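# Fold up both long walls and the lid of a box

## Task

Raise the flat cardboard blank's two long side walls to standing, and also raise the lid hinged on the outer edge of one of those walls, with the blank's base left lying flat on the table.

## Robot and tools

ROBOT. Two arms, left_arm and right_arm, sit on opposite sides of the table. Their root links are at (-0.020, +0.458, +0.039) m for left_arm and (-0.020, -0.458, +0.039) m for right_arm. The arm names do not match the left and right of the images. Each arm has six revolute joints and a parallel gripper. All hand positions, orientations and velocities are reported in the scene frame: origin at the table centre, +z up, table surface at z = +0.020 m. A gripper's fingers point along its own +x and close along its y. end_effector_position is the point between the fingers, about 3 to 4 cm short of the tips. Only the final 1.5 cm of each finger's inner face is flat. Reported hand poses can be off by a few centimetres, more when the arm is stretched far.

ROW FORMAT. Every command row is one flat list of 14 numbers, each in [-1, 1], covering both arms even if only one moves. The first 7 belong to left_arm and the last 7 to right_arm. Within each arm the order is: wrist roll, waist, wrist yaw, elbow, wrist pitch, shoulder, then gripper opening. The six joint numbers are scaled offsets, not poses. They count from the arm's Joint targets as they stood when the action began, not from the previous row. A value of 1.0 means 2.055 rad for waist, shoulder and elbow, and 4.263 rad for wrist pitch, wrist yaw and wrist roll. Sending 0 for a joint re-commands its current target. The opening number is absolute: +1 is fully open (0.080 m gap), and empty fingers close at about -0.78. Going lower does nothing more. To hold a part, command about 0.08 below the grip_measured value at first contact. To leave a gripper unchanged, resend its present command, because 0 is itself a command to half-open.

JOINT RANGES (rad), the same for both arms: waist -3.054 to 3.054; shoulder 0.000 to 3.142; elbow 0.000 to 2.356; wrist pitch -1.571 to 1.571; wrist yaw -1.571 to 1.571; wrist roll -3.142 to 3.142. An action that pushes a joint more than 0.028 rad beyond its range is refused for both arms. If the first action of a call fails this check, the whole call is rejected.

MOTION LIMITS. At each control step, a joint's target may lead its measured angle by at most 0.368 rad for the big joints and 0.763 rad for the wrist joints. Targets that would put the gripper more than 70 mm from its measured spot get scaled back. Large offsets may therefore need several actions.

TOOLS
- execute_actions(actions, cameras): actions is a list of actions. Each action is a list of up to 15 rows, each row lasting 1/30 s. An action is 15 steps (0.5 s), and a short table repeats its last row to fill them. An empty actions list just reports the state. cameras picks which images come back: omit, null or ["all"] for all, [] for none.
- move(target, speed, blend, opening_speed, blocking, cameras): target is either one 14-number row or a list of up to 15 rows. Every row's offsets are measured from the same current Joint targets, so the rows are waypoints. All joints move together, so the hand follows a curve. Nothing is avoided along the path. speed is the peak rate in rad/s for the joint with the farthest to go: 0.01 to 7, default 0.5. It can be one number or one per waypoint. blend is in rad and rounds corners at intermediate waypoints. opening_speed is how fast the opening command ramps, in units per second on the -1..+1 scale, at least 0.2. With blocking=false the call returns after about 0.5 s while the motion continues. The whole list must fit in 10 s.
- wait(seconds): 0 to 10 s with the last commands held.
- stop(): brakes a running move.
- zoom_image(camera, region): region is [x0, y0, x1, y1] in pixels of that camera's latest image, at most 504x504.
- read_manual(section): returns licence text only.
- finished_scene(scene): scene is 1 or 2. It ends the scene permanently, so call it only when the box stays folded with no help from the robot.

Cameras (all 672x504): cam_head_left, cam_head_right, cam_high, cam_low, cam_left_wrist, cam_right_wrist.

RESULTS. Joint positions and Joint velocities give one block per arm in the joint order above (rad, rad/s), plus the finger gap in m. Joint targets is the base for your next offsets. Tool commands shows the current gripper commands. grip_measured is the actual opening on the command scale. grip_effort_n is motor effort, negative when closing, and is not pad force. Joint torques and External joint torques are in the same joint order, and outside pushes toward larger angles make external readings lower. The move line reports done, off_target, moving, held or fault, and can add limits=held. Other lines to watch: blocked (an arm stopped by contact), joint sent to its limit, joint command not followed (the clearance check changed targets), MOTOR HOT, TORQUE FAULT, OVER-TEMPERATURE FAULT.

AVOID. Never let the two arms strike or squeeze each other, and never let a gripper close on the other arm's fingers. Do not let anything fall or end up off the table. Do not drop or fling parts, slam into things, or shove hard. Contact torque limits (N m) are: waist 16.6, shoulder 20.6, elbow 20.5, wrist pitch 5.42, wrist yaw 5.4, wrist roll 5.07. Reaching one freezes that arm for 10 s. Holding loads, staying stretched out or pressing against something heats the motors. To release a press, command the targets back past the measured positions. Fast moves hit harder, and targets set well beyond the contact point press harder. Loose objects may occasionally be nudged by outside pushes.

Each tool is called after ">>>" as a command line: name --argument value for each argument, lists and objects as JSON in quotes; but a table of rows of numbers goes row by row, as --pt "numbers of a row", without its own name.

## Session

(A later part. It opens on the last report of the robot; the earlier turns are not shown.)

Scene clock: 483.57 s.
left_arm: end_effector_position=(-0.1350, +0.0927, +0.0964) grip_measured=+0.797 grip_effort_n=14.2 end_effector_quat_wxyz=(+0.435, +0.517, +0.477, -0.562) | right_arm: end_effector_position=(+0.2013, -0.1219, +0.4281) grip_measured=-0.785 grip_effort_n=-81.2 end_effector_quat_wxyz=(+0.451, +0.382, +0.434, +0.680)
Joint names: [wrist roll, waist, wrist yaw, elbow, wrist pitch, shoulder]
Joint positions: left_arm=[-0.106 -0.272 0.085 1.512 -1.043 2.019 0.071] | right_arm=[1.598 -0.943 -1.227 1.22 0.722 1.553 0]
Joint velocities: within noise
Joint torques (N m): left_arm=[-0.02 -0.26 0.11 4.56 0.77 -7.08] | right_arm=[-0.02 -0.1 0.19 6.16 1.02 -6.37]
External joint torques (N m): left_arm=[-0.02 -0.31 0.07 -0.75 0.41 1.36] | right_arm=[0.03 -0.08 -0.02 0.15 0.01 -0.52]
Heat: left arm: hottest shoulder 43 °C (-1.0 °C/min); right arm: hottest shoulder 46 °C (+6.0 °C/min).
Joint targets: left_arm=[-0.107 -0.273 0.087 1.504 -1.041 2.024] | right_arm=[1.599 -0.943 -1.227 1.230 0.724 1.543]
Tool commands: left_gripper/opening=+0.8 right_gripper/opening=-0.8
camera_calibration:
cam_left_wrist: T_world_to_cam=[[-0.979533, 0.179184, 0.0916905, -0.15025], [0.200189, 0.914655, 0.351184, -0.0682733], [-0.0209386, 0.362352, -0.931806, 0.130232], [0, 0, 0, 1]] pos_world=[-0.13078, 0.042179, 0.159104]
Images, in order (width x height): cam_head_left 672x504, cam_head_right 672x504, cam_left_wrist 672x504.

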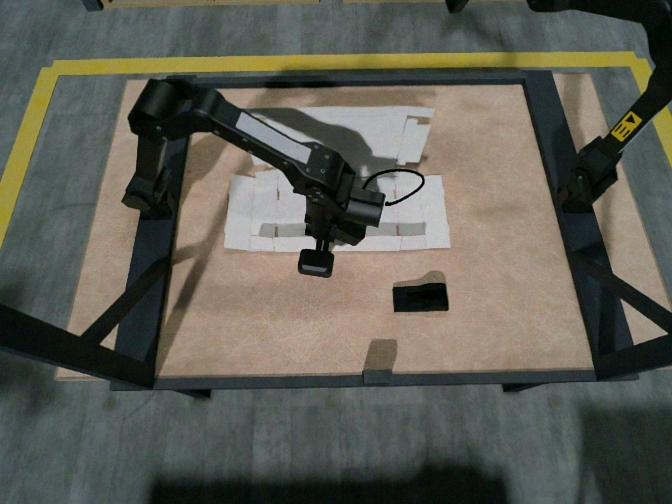

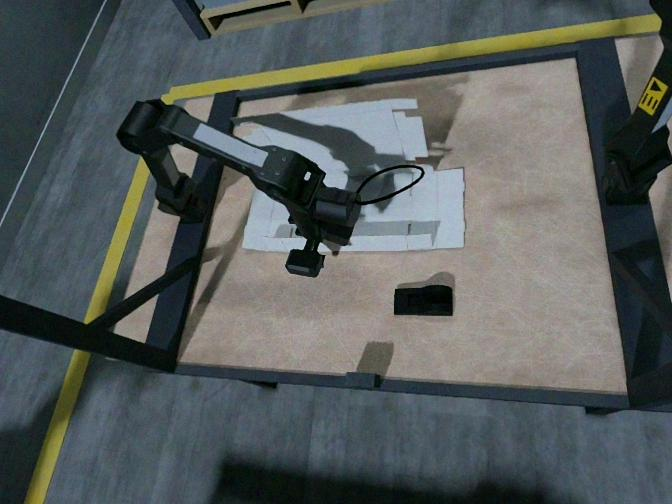

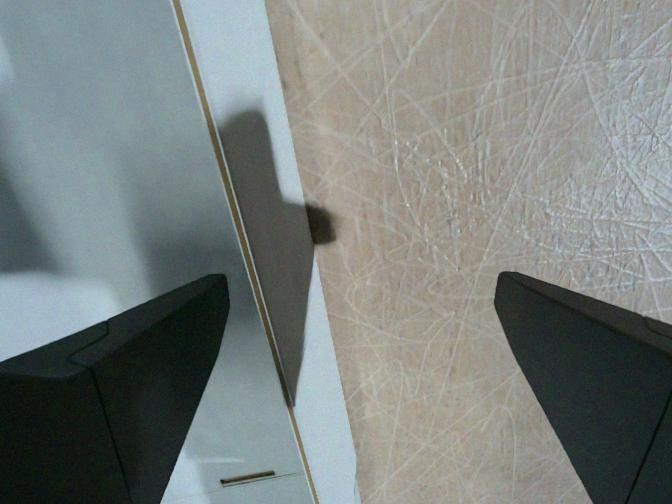

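>>> move --target '[0,0,0,0,0,0,-0.8,0,0,0,0,0,0,-0.8]' --opening_speed 0.8 --cameras '["cam_left_wrist","cam_head_left","cam_high"]'

>>> zoom_image --camera "cam_head_left" --region '[210, 70, 470, 290]'

Scene clock: 489.03 s.
left_arm: end_effector_position=(-0.1359, +0.0932, +0.0961) grip_measured=-0.779 grip_effort_n=-83.5 end_effector_quat_wxyz=(+0.434, +0.516, +0.478, -0.563) | right_arm: end_effector_position=(+0.2013, -0.1219, +0.4281) grip_measured=-0.785 grip_effort_n=-81.2 end_effector_quat_wxyz=(+0.451, +0.382, +0.434, +0.680)
Joint names: [wrist roll, waist, wrist yaw, elbow, wrist pitch, shoulder]
Joint positions: left_arm=[-0.107 -0.273 0.089 1.511 -1.042 2.019 0] | right_arm=[1.598 -0.943 -1.227 1.22 0.722 1.553 0]
Joint velocities: within noise
Joint torques (N m): left_arm=[0 -0.12 0.01 4.64 0.74 -7.19] | right_arm=[-0.02 -0.06 0.19 6.16 1.02 -6.34]
External joint torques (N m): left_arm=[-0.01 0.03 -0.05 -0.73 0.36 1.31] | right_arm=[0.03 -0.05 -0.02 0.09 -0.01 -0.39]
Heat: left arm: hottest shoulder 43 °C (-1.0 °C/min); right arm: hottest shoulder 45 °C (+4.1 °C/min).
Joint targets: left_arm=[-0.107 -0.273 0.087 1.503 -1.041 2.024] | right_arm=[1.599 -0.943 -1.227 1.230 0.724 1.543]
move: done
camera_calibration:
cam_left_wrist: T_world_to_cam=[[-0.979249, 0.178386, 0.0961762, -0.151495], [0.201106, 0.914014, 0.352327, -0.0684073], [-0.0250559, 0.364358, -0.930922, 0.128937], [0, 0, 0, 1]] pos_world=[-0.131363, 0.0425706, 0.158702]
Images, in order (width x height): cam_head_left 672x504, cam_high 672x504, cam_left_wrist 672x504.

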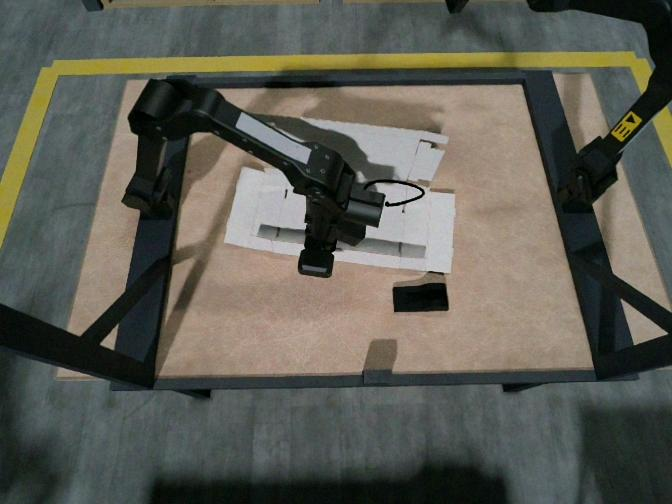

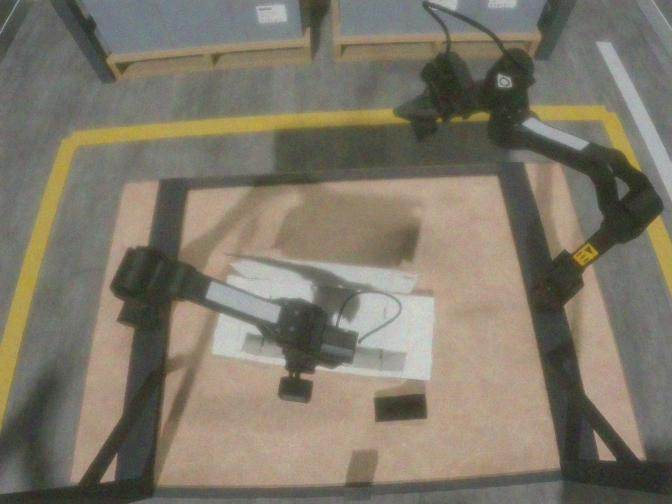

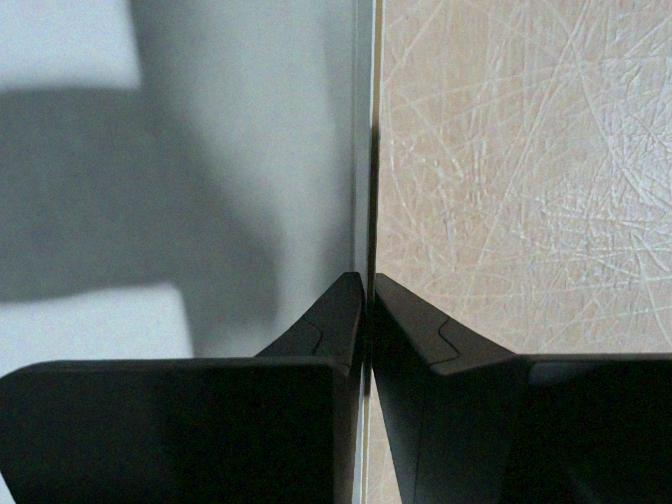

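Scaled by 1.938 from the camera's 672x504 image, which has a finer 960x720 frame.

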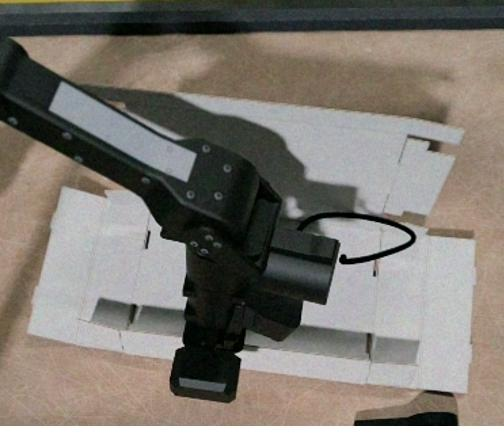

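>>> move --target '[-0.0213,-0.0441,-0.0381,0.0515,-0.0205,0.0339,-0.8,0,0,0,0,0,0,-0.8]' --speed 0.1 --cameras '["cam_left_wrist","cam_head_left","cam_high","cam_low"]'

>>> zoom_image --camera "cam_head_left" --region '[210, 70, 470, 290]'

>>> zoom_image --camera "cam_low" --region '[300, 200, 420, 280]'

Scene clock: 502.70 s.
left_arm: end_effector_position=(-0.1468, +0.0925, +0.0957) grip_measured=-0.779 grip_effort_n=-83.5 end_effector_quat_wxyz=(+0.472, +0.562, +0.440, -0.517) | right_arm: end_effector_position=(+0.2013, -0.1219, +0.4281) grip_measured=-0.785 grip_effort_n=-81.2 end_effector_quat_wxyz=(+0.451, +0.382, +0.434, +0.680)
Joint names: [wrist roll, waist, wrist yaw, elbow, wrist pitch, shoulder]
Joint positions: left_arm=[-0.197 -0.362 -0.07 1.6 -1.125 2.079 0] | right_arm=[1.598 -0.943 -1.227 1.22 0.722 1.553 0]
Joint velocities: within noise
Joint torques (N m): left_arm=[-0.04 -0.36 -0.2 6.25 0.29 -6.61] | right_arm=[-0.01 -0.08 0.19 6.17 1.01 -6.35]
External joint torques (N m): left_arm=[-0.04 -0.35 -0.14 0.94 0.03 2.28] | right_arm=[0.04 -0.05 -0.02 0.08 -0.02 -0.37]
Heat: left arm: hottest shoulder 44 °C (+1.0 °C/min); right arm: hottest shoulder 43 °C (+0.0 °C/min).
Joint targets: left_arm=[-0.198 -0.364 -0.075 1.609 -1.128 2.093] | right_arm=[1.599 -0.943 -1.227 1.230 0.724 1.543]
move: done
camera_calibration:
cam_left_wrist: T_world_to_cam=[[-0.981408, 0.178744, -0.0699222, -0.146387], [0.13908, 0.91334, 0.382711, -0.077417], [0.13227, 0.365871, -0.921218, 0.150626], [0, 0, 0, 1]] pos_world=[-0.152822, 0.0417643, 0.158152]
Images, in order (width x height): cam_head_left 672x504, cam_high 672x504, cam_low 672x504, cam_left_wrist 672x504.

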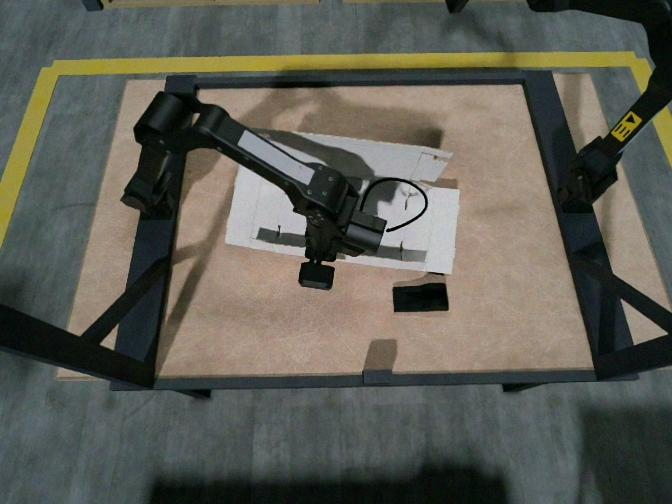

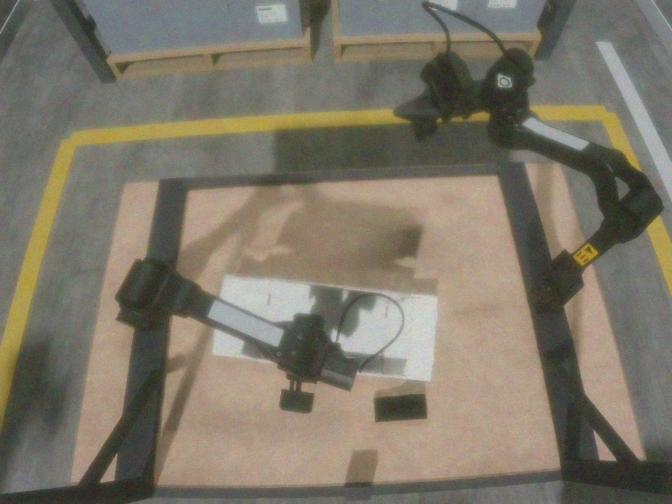

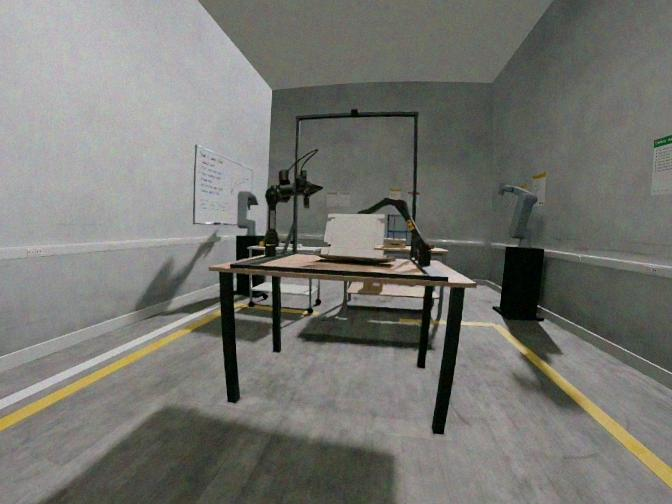

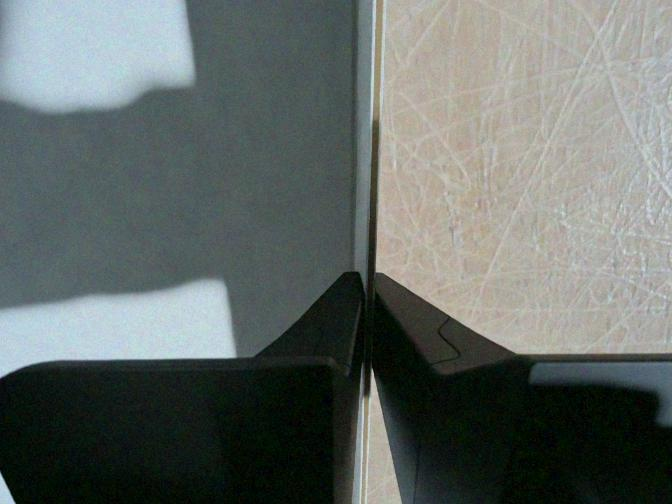

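Scaled by 1.938 from the camera's 672x504 image, which has a finer 960x720 frame.

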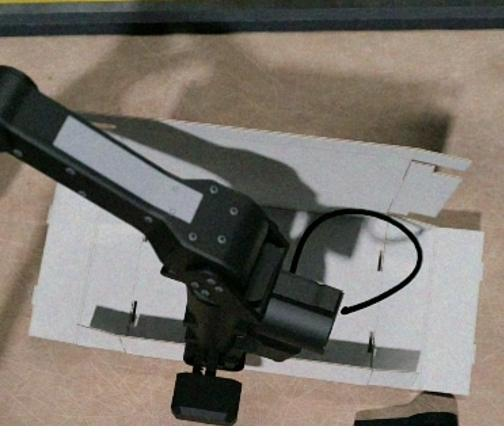

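Scaled by 4.200 from the camera's 672x504 image, which has a finer 960x720 frame.

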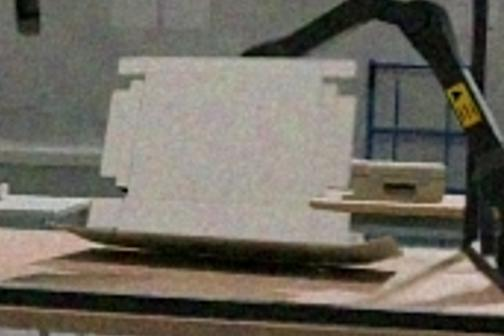

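>>> move --target '[0.0213,0.0441,0.0381,-0.0515,0.0205,-0.0339,-0.8,0,0,0,0,0,0,-0.8]' --speed 0.15 --cameras '["cam_low"]'

>>> move --target '[0,0,0,0,0,0,-0.4,0,0,0,0,0,0,-0.8]' --opening_speed 0.4 --cameras '["cam_left_wrist","cam_head_left","cam_high","cam_low"]'

>>> zoom_image --camera "cam_head_left" --region '[210, 70, 470, 290]'

>>> zoom_image --camera "cam_low" --region '[300, 200, 420, 280]'

Scene clock: 523.27 s.
left_arm: end_effector_position=(-0.1366, +0.0913, +0.0951) grip_measured=-0.779 grip_effort_n=-83.5 end_effector_quat_wxyz=(+0.435, +0.516, +0.478, -0.562) | right_arm: end_effector_position=(+0.2013, -0.1219, +0.4281) grip_measured=-0.785 grip_effort_n=-81.2 end_effector_quat_wxyz=(+0.451, +0.382, +0.434, +0.680)
Joint names: [wrist roll, waist, wrist yaw, elbow, wrist pitch, shoulder]
Joint positions: left_arm=[-0.111 -0.274 0.087 1.52 -1.043 2.028 0] | right_arm=[1.598 -0.943 -1.227 1.22 0.722 1.553 0]
Joint velocities: within noise
Joint torques (N m): left_arm=[0.16 0.19 0.02 3.72 0.79 -8.34] | right_arm=[-0.01 -0.11 0.19 6.15 1.02 -6.35]
External joint torques (N m): left_arm=[0.16 0.25 -0.03 -1.67 0.42 0.3] | right_arm=[0.03 -0.1 -0.02 0.08 -0.01 -0.38]
Heat: left arm: hottest shoulder 42 °C (+0.0 °C/min); right arm: hottest shoulder 42 °C (-3.0 °C/min).
Joint targets: left_arm=[-0.107 -0.273 0.087 1.503 -1.041 2.024] | right_arm=[1.599 -0.943 -1.227 1.230 0.724 1.543]
move: done
Images, in order (width x height): cam_low 672x504.

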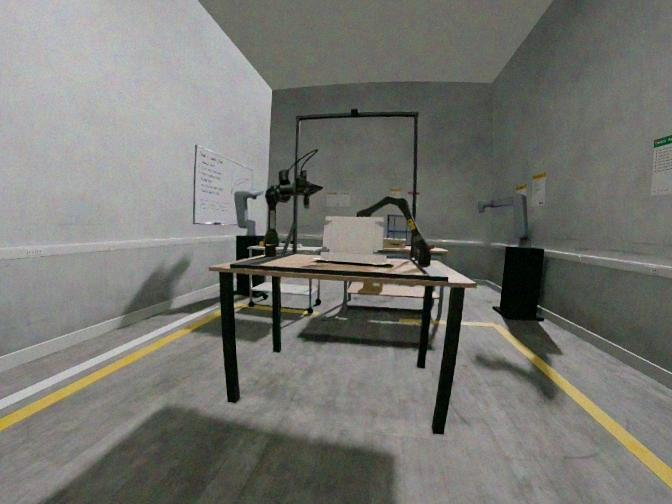

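Scene clock: 524.57 s.
left_arm: end_effector_position=(-0.1359, +0.0933, +0.0931) grip_measured=-0.404 grip_effort_n=14.7 end_effector_quat_wxyz=(+0.434, +0.518, +0.480, -0.560) | right_arm: end_effector_position=(+0.2013, -0.1219, +0.4281) grip_measured=-0.785 grip_effort_n=-81.2 end_effector_quat_wxyz=(+0.451, +0.382, +0.434, +0.680)
Joint names: [wrist roll, waist, wrist yaw, elbow, wrist pitch, shoulder]
Joint positions: left_arm=[-0.11 -0.274 0.087 1.512 -1.042 2.028 0.017] | right_arm=[1.598 -0.943 -1.227 1.22 0.722 1.553 0]
Joint velocities: within noise
Joint torques (N m): left_arm=[0.09 -0.13 0.02 4.47 0.74 -8.42] | right_arm=[-0.01 -0.06 0.2 6.13 1.03 -6.35]
External joint torques (N m): left_arm=[0.09 -0.04 -0.03 -0.92 0.38 0.25] | right_arm=[0.03 -0.04 -0.01 0.01 -0.01 -0.31]
Heat: left arm: hottest shoulder 42 °C (+1.0 °C/min); right arm: hottest shoulder 42 °C (-3.0 °C/min).
Joint targets: left_arm=[-0.107 -0.273 0.087 1.504 -1.041 2.024] | right_arm=[1.599 -0.943 -1.227 1.230 0.724 1.543]
move: done
camera_calibration:
cam_left_wrist: T_world_to_cam=[[-0.979975, 0.176175, 0.0927939, -0.150808], [0.197977, 0.911927, 0.359435, -0.0683294], [-0.0212977, 0.370609, -0.928545, 0.125836], [0, 0, 0, 1]] pos_world=[-0.131581, 0.0422442, 0.155398]
Images, in order (width x height): cam_head_left 672x504, cam_high 672x504, cam_low 672x504, cam_left_wrist 672x504.

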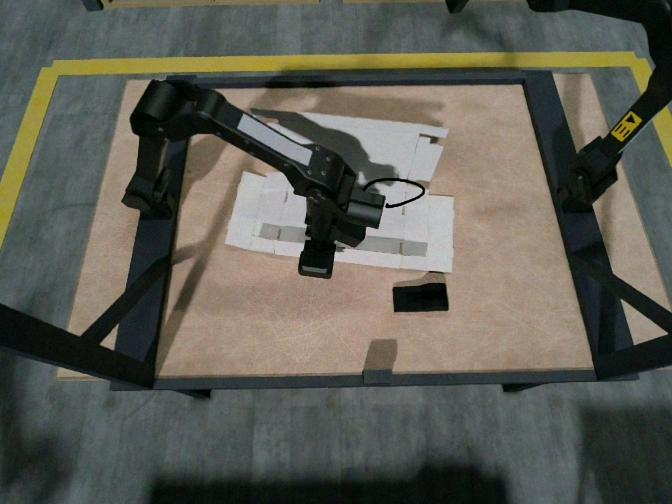

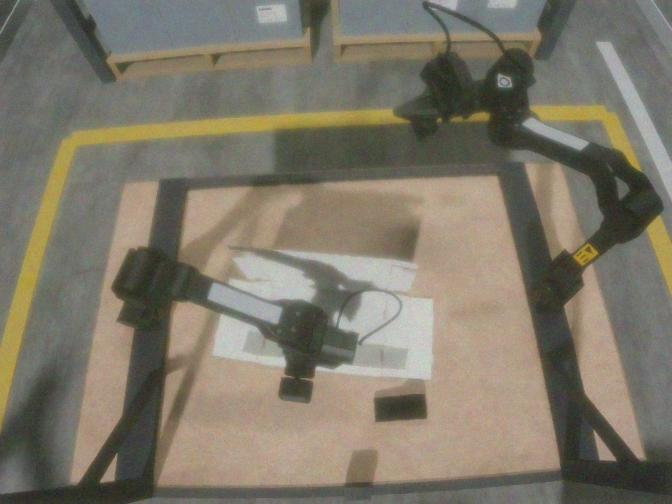

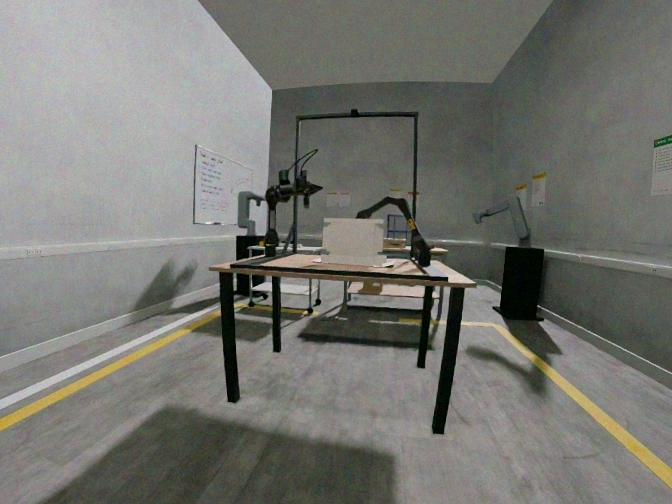

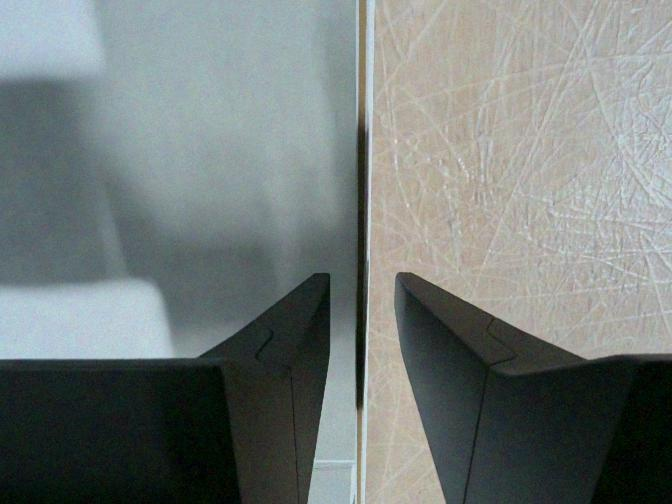

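Scaled by 1.938 from the camera's 672x504 image, which has a finer 960x720 frame.

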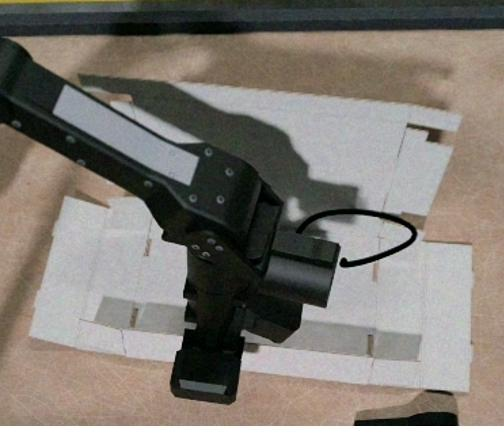

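Scaled by 4.200 from the camera's 672x504 image, which has a finer 960x720 frame.

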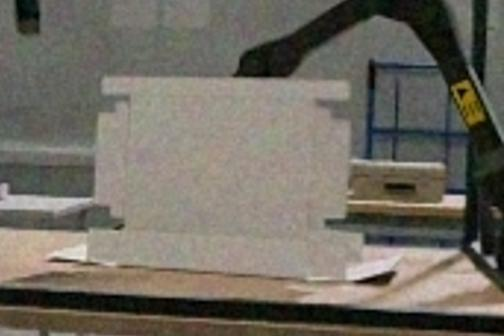

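>>> move --pt "0 0 0 0.0657 -0.0399 -0.0127 -0.4 0 0 0 0 0 0 -0.8" --pt "-0.0019 -0.0039 -0.0204 0.182 -0.096 -0.0126 -0.8 0 0 0 0 0 0 -0.8" --speed '[0.25,0.4]' --cameras '["cam_left_wrist","cam_head_left"]'

>>> zoom_image --camera "cam_head_left" --region '[210, 70, 470, 290]'

Scene clock: 566.70 s.
left_arm: end_effector_position=(-0.1249, +0.0945, +0.1874) grip_measured=-0.784 grip_effort_n=-74.7 end_effector_quat_wxyz=(+0.451, +0.546, +0.463, -0.534) | right_arm: end_effector_position=(+0.2013, -0.1219, +0.4281) grip_measured=-0.785 grip_effort_n=-81.2 end_effector_quat_wxyz=(+0.451, +0.382, +0.434, +0.680)
Joint names: [wrist roll, waist, wrist yaw, elbow, wrist pitch, shoulder]
Joint positions: left_arm=[-0.113 -0.279 0.005 1.863 -1.449 2.008 0] | right_arm=[1.598 -0.943 -1.227 1.22 0.722 1.553 0]
Joint velocities: within noise
Joint torques (N m): left_arm=[-0.09 -0.21 -0.17 6.87 0.48 -8.56] | right_arm=[-0.01 -0.12 0.2 6.14 1.01 -6.36]
External joint torques (N m): left_arm=[-0.09 -0.22 -0.16 1.41 0.19 0.05] | right_arm=[0.03 -0.14 -0.01 0.11 0 -0.47]
Heat: left arm: hottest shoulder 45 °C (+2.0 °C/min); right arm: hottest elbow 42 °C (+2.0 °C/min).
Joint targets: left_arm=[-0.116 -0.281 0.000 1.878 -1.450 1.998] | right_arm=[1.599 -0.943 -1.227 1.230 0.724 1.543]
move: done
camera_calibration:
cam_left_wrist: T_world_to_cam=[[-0.984026, 0.177855, 0.00773257, -0.133633], [0.166959, 0.906925, 0.386796, -0.114045], [0.0617806, 0.381908, -0.922133, 0.22126], [0, 0, 0, 1]] pos_world=[-0.126127, 0.0426969, 0.249176]
Images, in order (width x height): cam_head_left 672x504, cam_left_wrist 672x504.

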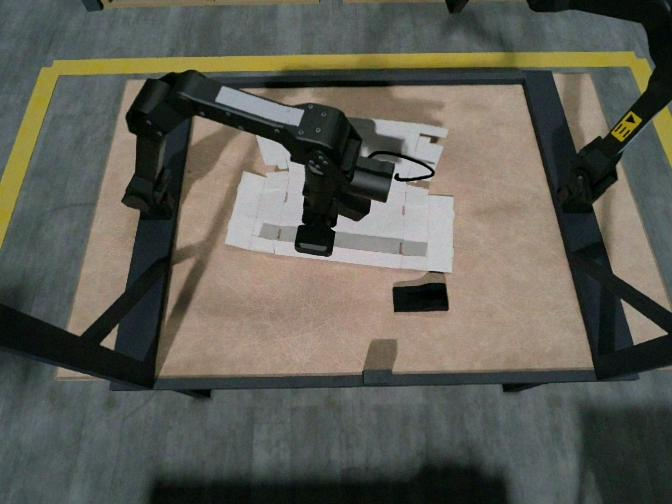

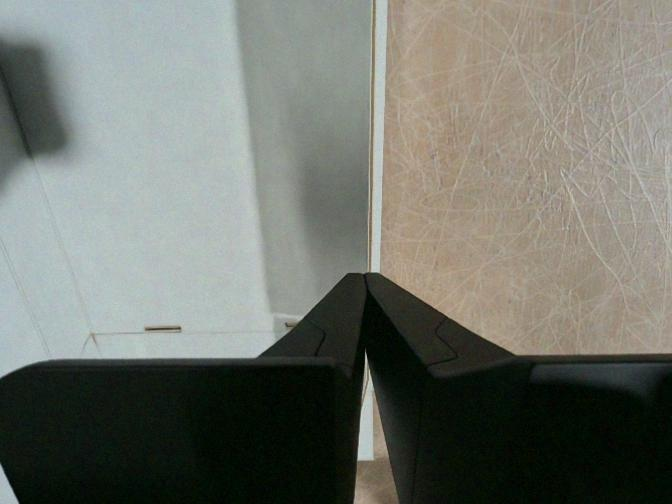

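Scaled by 1.938 from the camera's 672x504 image, which has a finer 960x720 frame.

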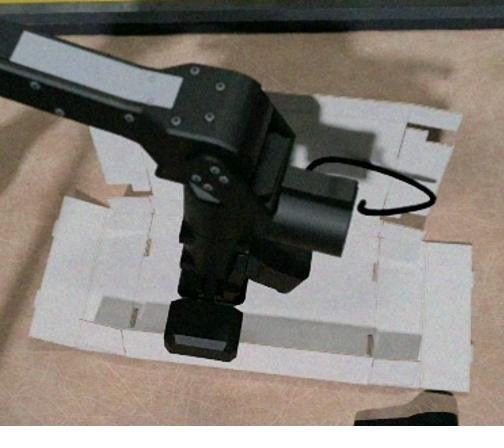

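>>> move --pt "0 0 0 -0.1164 0.056 0.0002 -0.8 0 0 0 0 0 0 -0.8" --pt "0 0 0 -0.203 0.1116 0.0291 -0.8 0 0 0 0 0 0 -0.8" --speed '[0.3,0.12]' --cameras '["cam_left_wrist","cam_head_left"]'

>>> zoom_image --camera "cam_head_left" --region '[210, 70, 470, 290]'

Scene clock: 576.17 s.
left_arm: end_effector_position=(-0.1296, +0.0794, +0.1068) grip_measured=-0.784 grip_effort_n=-76.1 end_effector_quat_wxyz=(+0.474, +0.510, +0.438, -0.569) | right_arm: end_effector_position=(+0.2013, -0.1219, +0.4281) grip_measured=-0.785 grip_effort_n=-81.2 end_effector_quat_wxyz=(+0.451, +0.382, +0.434, +0.680)
Joint names: [wrist roll, waist, wrist yaw, elbow, wrist pitch, shoulder]
Joint positions: left_arm=[-0.113 -0.281 0.004 1.509 -0.992 1.989 0] | right_arm=[1.598 -0.943 -1.227 1.22 0.722 1.553 0]
Joint velocities: within noise
Joint torques (N m): left_arm=[-0.06 -0.06 -0.13 0.85 1.99 -0.01] | right_arm=[-0.02 -0.05 0.2 6.17 1.02 -6.36]
External joint torques (N m): left_arm=[-0.06 -0.05 -0.13 -4.7 1.5 8.52] | right_arm=[0.03 -0.04 -0.01 0.02 -0.03 -0.29]
Heat: left arm: hottest shoulder 46 °C (+4.1 °C/min); right arm: hottest elbow 42 °C (+1.0 °C/min).
Joint targets: left_arm=[-0.115 -0.281 0.000 1.460 -0.975 2.058] | right_arm=[1.599 -0.943 -1.227 1.230 0.724 1.543]
move: off_target (left_arm); left_arm: the shoulder is farthest, 0.069 rad from its target
camera_calibration:
cam_left_wrist: T_world_to_cam=[[-0.983377, 0.180559, 0.0192108, -0.136355], [0.178919, 0.945501, 0.272058, -0.0576275], [0.0309587, 0.270973, -0.962089, 0.162192], [0, 0, 0, 1]] pos_world=[-0.128799, 0.0351572, 0.174341]
Images, in order (width x height): cam_head_left 672x504, cam_left_wrist 672x504.

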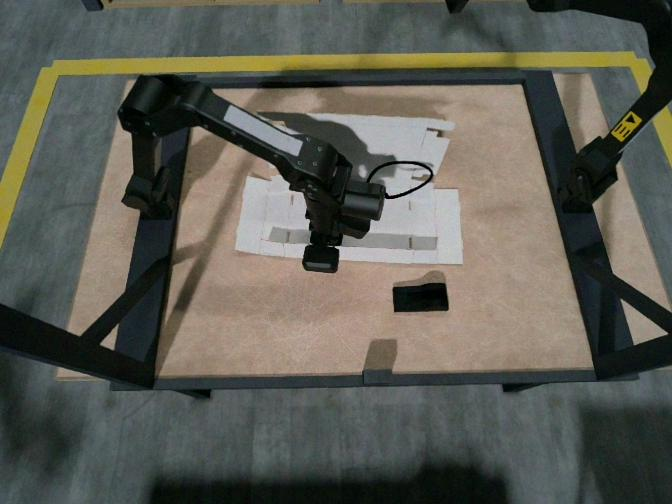

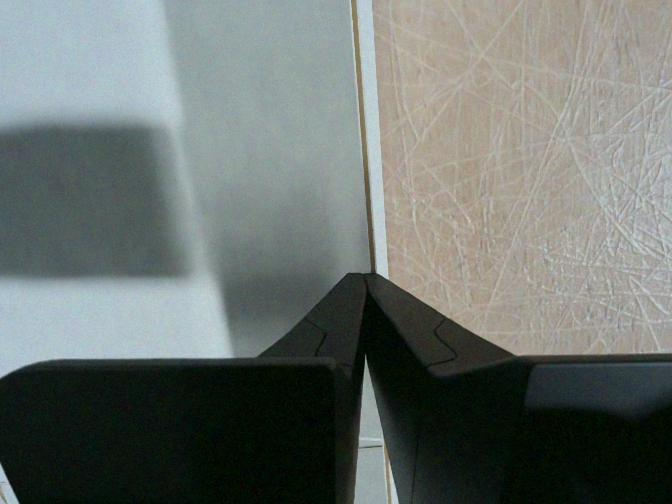

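Scaled by 1.938 from the camera's 672x504 image, which has a finer 960x720 frame.

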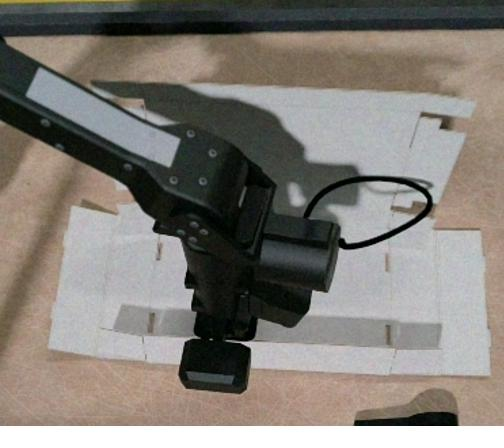

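>>> move --target '[0,0,0,0.087,-0.0554,-0.0289,-0.8,0,0,0,0,0,0,-0.8]' --speed 0.25 --cameras '["cam_left_wrist","cam_head_left","cam_low"]'

>>> zoom_image --camera "cam_head_left" --region '[210, 70, 470, 290]'

Scene clock: 581.27 s.
left_arm: end_effector_position=(-0.1248, +0.0958, +0.1285) grip_measured=-0.784 grip_effort_n=-76.1 end_effector_quat_wxyz=(+0.452, +0.545, +0.462, -0.535) | right_arm: end_effector_position=(+0.2013, -0.1219, +0.4281) grip_measured=-0.785 grip_effort_n=-81.2 end_effector_quat_wxyz=(+0.451, +0.382, +0.434, +0.680)
Joint names: [wrist roll, waist, wrist yaw, elbow, wrist pitch, shoulder]
Joint positions: left_arm=[-0.114 -0.281 0.004 1.624 -1.209 2.005 0] | right_arm=[1.598 -0.943 -1.227 1.22 0.722 1.553 0]
Joint velocities: within noise
Joint torques (N m): left_arm=[-0.04 -0.01 -0.17 6.93 0.48 -8.35] | right_arm=[-0.01 -0.06 0.19 6.16 1.01 -6.33]
External joint torques (N m): left_arm=[-0.04 -0.02 -0.16 1.55 0.18 0.08] | right_arm=[0.03 -0.09 -0.01 0.09 -0.02 -0.36]
Heat: left arm: hottest shoulder 45 °C (+3.0 °C/min); right arm: hottest elbow 42 °C (+1.0 °C/min).
Joint targets: left_arm=[-0.115 -0.281 0.000 1.639 -1.211 1.998] | right_arm=[1.599 -0.943 -1.227 1.230 0.724 1.543]
move: done
camera_calibration:
cam_left_wrist: T_world_to_cam=[[-0.983879, 0.178679, 0.0074336, -0.13341], [0.167866, 0.908409, 0.382901, -0.0919646], [0.0616637, 0.377976, -0.923759, 0.167115], [0, 0, 0, 1]] pos_world=[-0.126126, 0.0442135, 0.190579]
Images, in order (width x height): cam_head_left 672x504, cam_low 672x504, cam_left_wrist 672x504.

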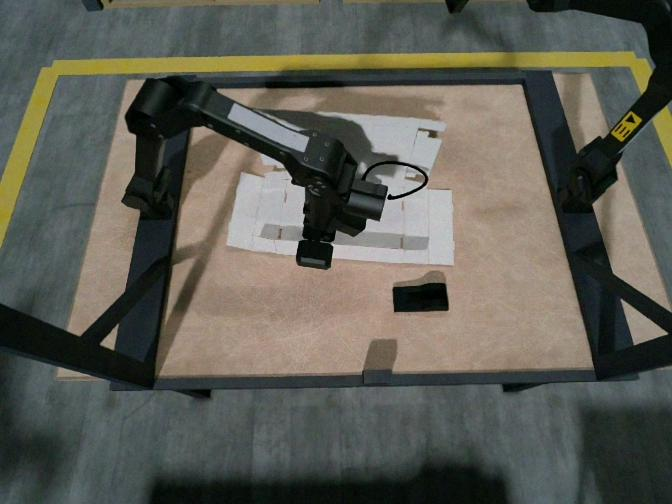

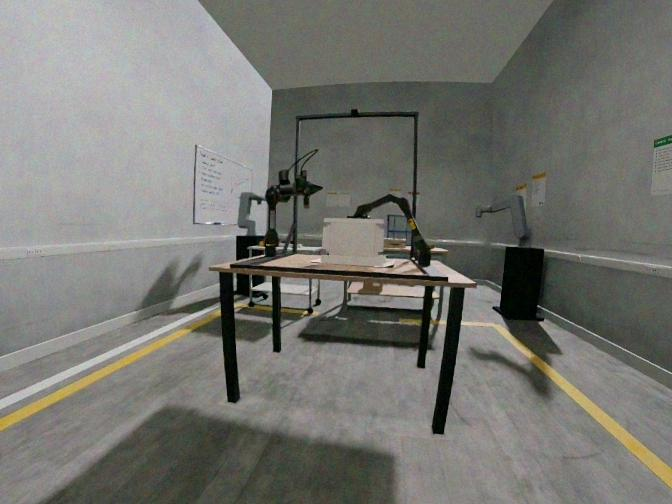

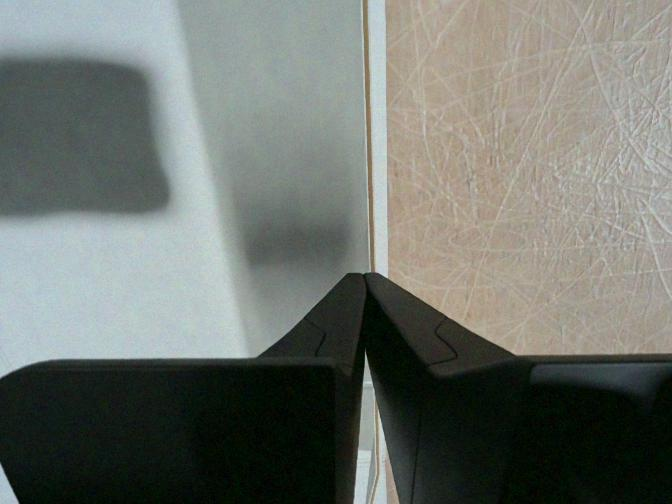

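Scaled by 1.938 from the camera's 672x504 image, which has a finer 960x720 frame.

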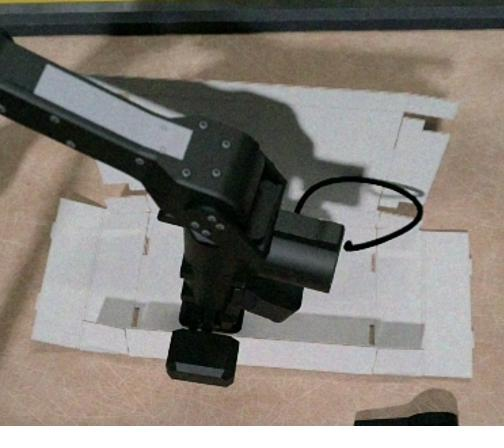

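>>> move --pt "0.007 0.0146 0 0 0 0 -0.8 0 0 0 0 0 0 -0.8" --pt "0.007 0.0146 0 -0.087 0.0554 0.0289 -0.8 0 0 0 0 0 0 -0.8" --speed '[0.2,0.12]' --cameras '["cam_left_wrist","cam_head_left"]'

>>> zoom_image --camera "cam_head_left" --region '[210, 70, 470, 290]'

Scene clock: 587.40 s.
left_arm: end_effector_position=(-0.1155, +0.0874, +0.0739) grip_measured=-0.784 grip_effort_n=-76.1 end_effector_quat_wxyz=(+0.459, +0.535, +0.456, -0.543) | right_arm: end_effector_position=(+0.2013, -0.1219, +0.4281) grip_measured=-0.785 grip_effort_n=-81.2 end_effector_quat_wxyz=(+0.451, +0.382, +0.434, +0.680)
Joint names: [wrist roll, waist, wrist yaw, elbow, wrist pitch, shoulder]
Joint positions: left_arm=[-0.088 -0.251 0.004 1.469 -0.977 2.051 0] | right_arm=[1.598 -0.943 -1.227 1.22 0.722 1.553 0]
Joint velocities: within noise
Joint torques (N m): left_arm=[0.08 0.08 -0.1 4.42 0.78 -6.98] | right_arm=[-0.02 -0.08 0.19 6.15 1.01 -6.36]
External joint torques (N m): left_arm=[0.08 0.02 -0.09 -0.74 0.45 1.54] | right_arm=[0.03 -0.11 -0.01 0.05 -0.02 -0.37]
Heat: left arm: hottest shoulder 46 °C (+4.0 °C/min); right arm: hottest elbow 42 °C (+1.0 °C/min).
Joint targets: left_arm=[-0.086 -0.251 0.000 1.461 -0.975 2.057] | right_arm=[1.599 -0.943 -1.227 1.230 0.724 1.543]
move: done
camera_calibration:
cam_left_wrist: T_world_to_cam=[[-0.98448, 0.175219, 0.0098628, -0.122258], [0.167311, 0.920113, 0.354118, -0.0639829], [0.0529733, 0.350272, -0.935149, 0.121518], [0, 0, 0, 1]] pos_world=[-0.116093, 0.0377292, 0.137501]
Images, in order (width x height): cam_head_left 672x504, cam_left_wrist 672x504.

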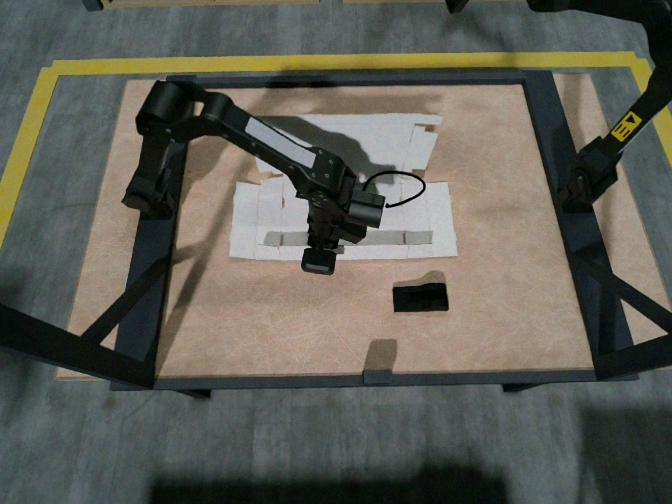

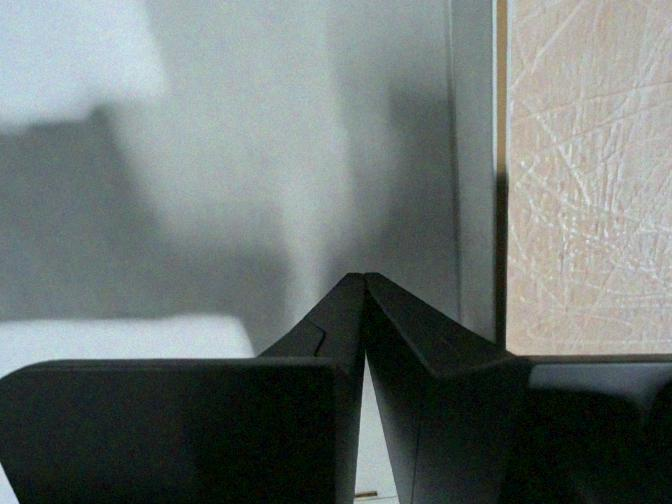

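Scaled by 1.938 from the camera's 672x504 image, which has a finer 960x720 frame.

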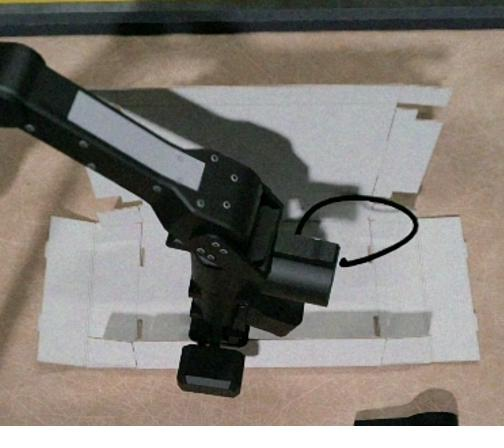

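>>> move --pt "0 0 0 0.087 -0.0554 -0.0289 -0.8 0 0 0 0 0 0 -0.8" --pt "0 0.0 0 0.203 -0.1116 -0.0291 -0.8 0 0 0 0 0 0 -0.8" --speed 0.3 --cameras '["cam_left_wrist","cam_head_left","cam_low"]'

>>> zoom_image --camera "cam_head_left" --region '[210, 70, 470, 290]'

Scene clock: 596.33 s.
left_arm: end_effector_position=(-0.1144, +0.0916, +0.1870) grip_measured=-0.784 grip_effort_n=-76.1 end_effector_quat_wxyz=(+0.452, +0.545, +0.464, -0.533) | right_arm: end_effector_position=(+0.2013, -0.1219, +0.4281) grip_measured=-0.785 grip_effort_n=-81.2 end_effector_quat_wxyz=(+0.451, +0.382, +0.434, +0.680)
Joint names: [wrist roll, waist, wrist yaw, elbow, wrist pitch, shoulder]
Joint positions: left_arm=[-0.088 -0.251 0.004 1.863 -1.449 2.009 0] | right_arm=[1.598 -0.943 -1.227 1.22 0.722 1.553 0]
Joint velocities: within noise
Joint torques (N m): left_arm=[0.09 -0.07 -0.11 6.76 0.48 -8.94] | right_arm=[-0.01 -0.1 0.19 6.17 1.02 -6.38]
External joint torques (N m): left_arm=[0.09 -0.02 -0.1 1.32 0.19 -0.39] | right_arm=[0.03 -0.05 -0.02 0.2 0.02 -0.58]
Heat: left arm: hottest shoulder 45 °C (+2.0 °C/min); right arm: hottest elbow 42 °C (+1.0 °C/min).
Joint targets: left_arm=[-0.086 -0.251 0.000 1.878 -1.450 1.998] | right_arm=[1.599 -0.943 -1.227 1.230 0.724 1.543]
move: done
camera_calibration:
cam_left_wrist: T_world_to_cam=[[-0.984559, 0.174907, 0.0071458, -0.122562], [0.163956, 0.907074, 0.387731, -0.113465], [0.0613353, 0.382916, -0.921745, 0.221108], [0, 0, 0, 1]] pos_world=[-0.115628, 0.0396925, 0.248675]
Images, in order (width x height): cam_head_left 672x504, cam_low 672x504, cam_left_wrist 672x504.

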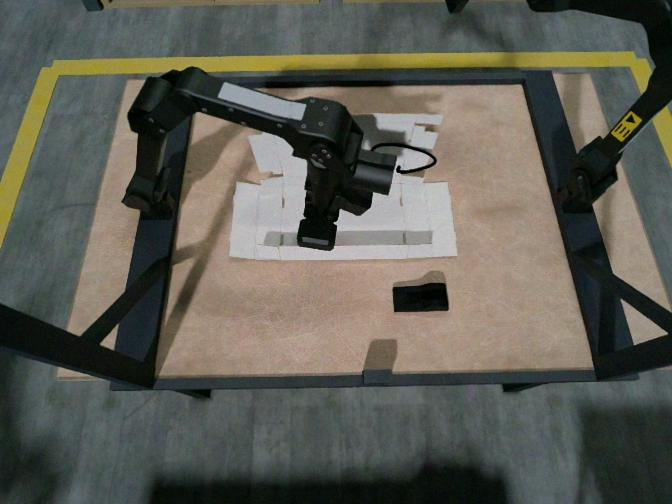

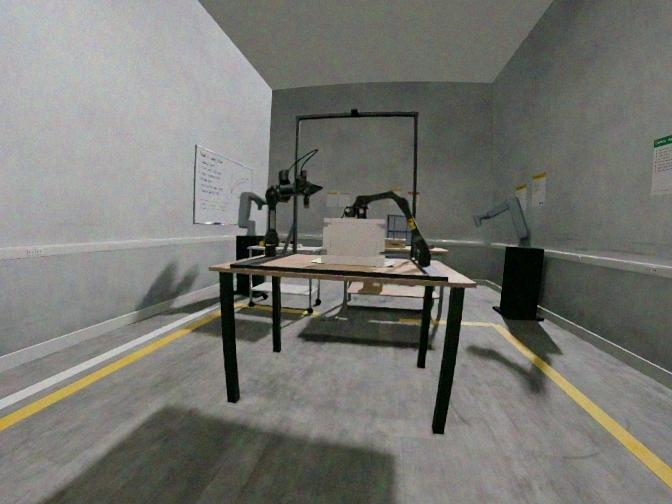

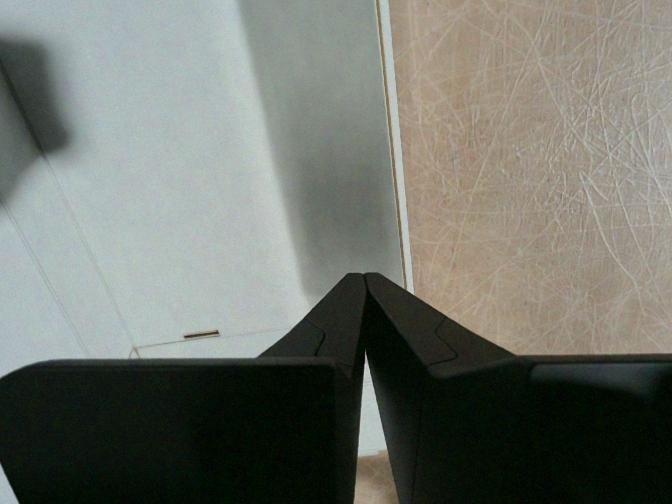

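Scaled by 1.938 from the camera's 672x504 image, which has a finer 960x720 frame.

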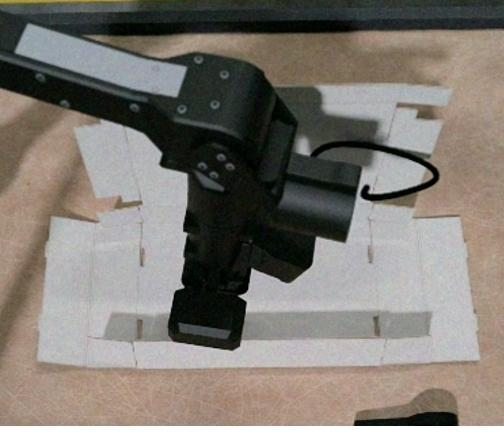

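>>> move --pt "0 0 0 -0.1164 0.056 0.0002 -0.8 0 0 0 0 0 0 -0.8" --pt "0 0 0 -0.203 0.1116 0.0292 -0.8 0 0 0 0 0 0 -0.8" --pt "-0.0267 -0.0146 0 -0.2181 0.1239 0.0394 -0.8 0 0 0 0 0 0 -0.8" --speed '[0.4,0.15,0.06]' --cameras '["cam_left_wrist","cam_head_left"]'

>>> zoom_image --camera "cam_head_left" --region '[210, 70, 470, 290]'

Scene clock: 618.37 s.
left_arm: end_effector_position=(-0.1244, +0.0865, +0.0658) grip_measured=-0.784 grip_effort_n=-76.1 end_effector_quat_wxyz=(+0.486, +0.511, +0.474, -0.528) | right_arm: end_effector_position=(+0.2013, -0.1219, +0.4281) grip_measured=-0.785 grip_effort_n=-81.2 end_effector_quat_wxyz=(+0.451, +0.382, +0.434, +0.680)
Joint names: [wrist roll, waist, wrist yaw, elbow, wrist pitch, shoulder]
Joint positions: left_arm=[-0.197 -0.275 -0.001 1.448 -0.93 2.06 0] | right_arm=[1.598 -0.943 -1.227 1.22 0.722 1.553 0]
Joint velocities: within noise
Joint torques (N m): left_arm=[-0.12 -0.86 0.03 3.46 1.22 -5.93] | right_arm=[-0.02 -0.07 0.2 6.13 1.01 -6.35]
External joint torques (N m): left_arm=[-0.12 -0.87 0.05 -1.69 0.86 2.67] | right_arm=[0.03 -0.04 -0.01 0.07 -0.01 -0.41]
Heat: left arm: hottest shoulder 50 °C (+6.1 °C/min); right arm: hottest elbow 43 °C (+1.0 °C/min). Fold the left arm in close to its base, or ease its load, before you think long.
Joint targets: left_arm=[-0.199 -0.282 0.000 1.429 -0.922 2.079] | right_arm=[1.599 -0.943 -1.227 1.230 0.724 1.543]
MOTOR HOT: the shoulder of the left arm reports 50 °C; the controller stops that arm at 95 °C. To cool a motor, set the load down, stop pushing, or move to a pose that needs little force.
move: done
camera_calibration:
cam_left_wrist: T_world_to_cam=[[-0.995764, 0.0914268, 0.00973709, -0.124976], [0.0893256, 0.936875, 0.338063, -0.0689041], [0.0217856, 0.337501, -0.941073, 0.112318], [0, 0, 0, 1]] pos_world=[-0.120738, 0.038073, 0.130211]
Images, in order (width x height): cam_head_left 672x504, cam_left_wrist 672x504.

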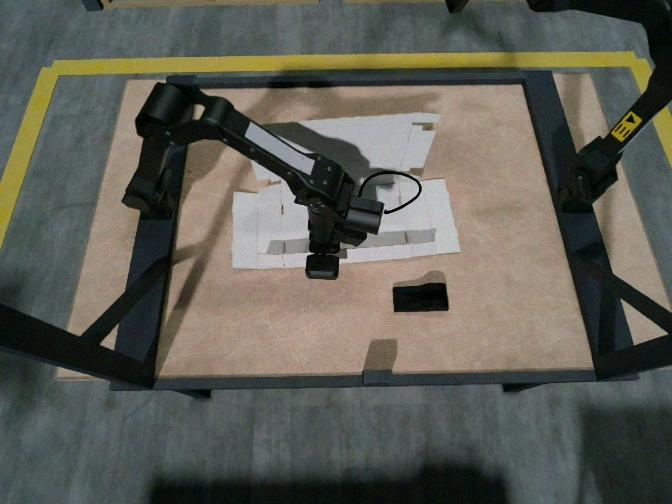

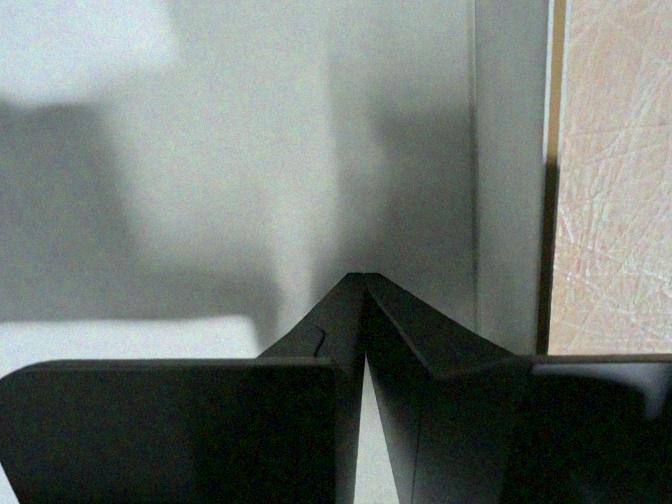

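Scaled by 1.938 from the camera's 672x504 image, which has a finer 960x720 frame.

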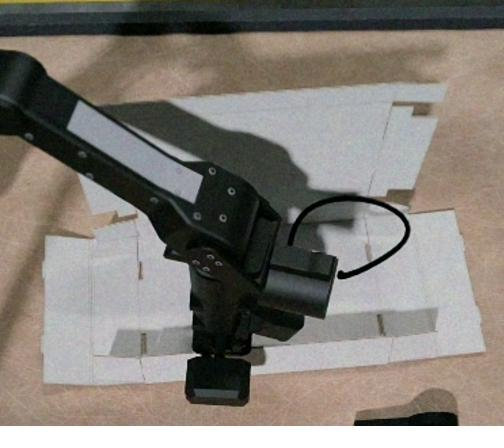

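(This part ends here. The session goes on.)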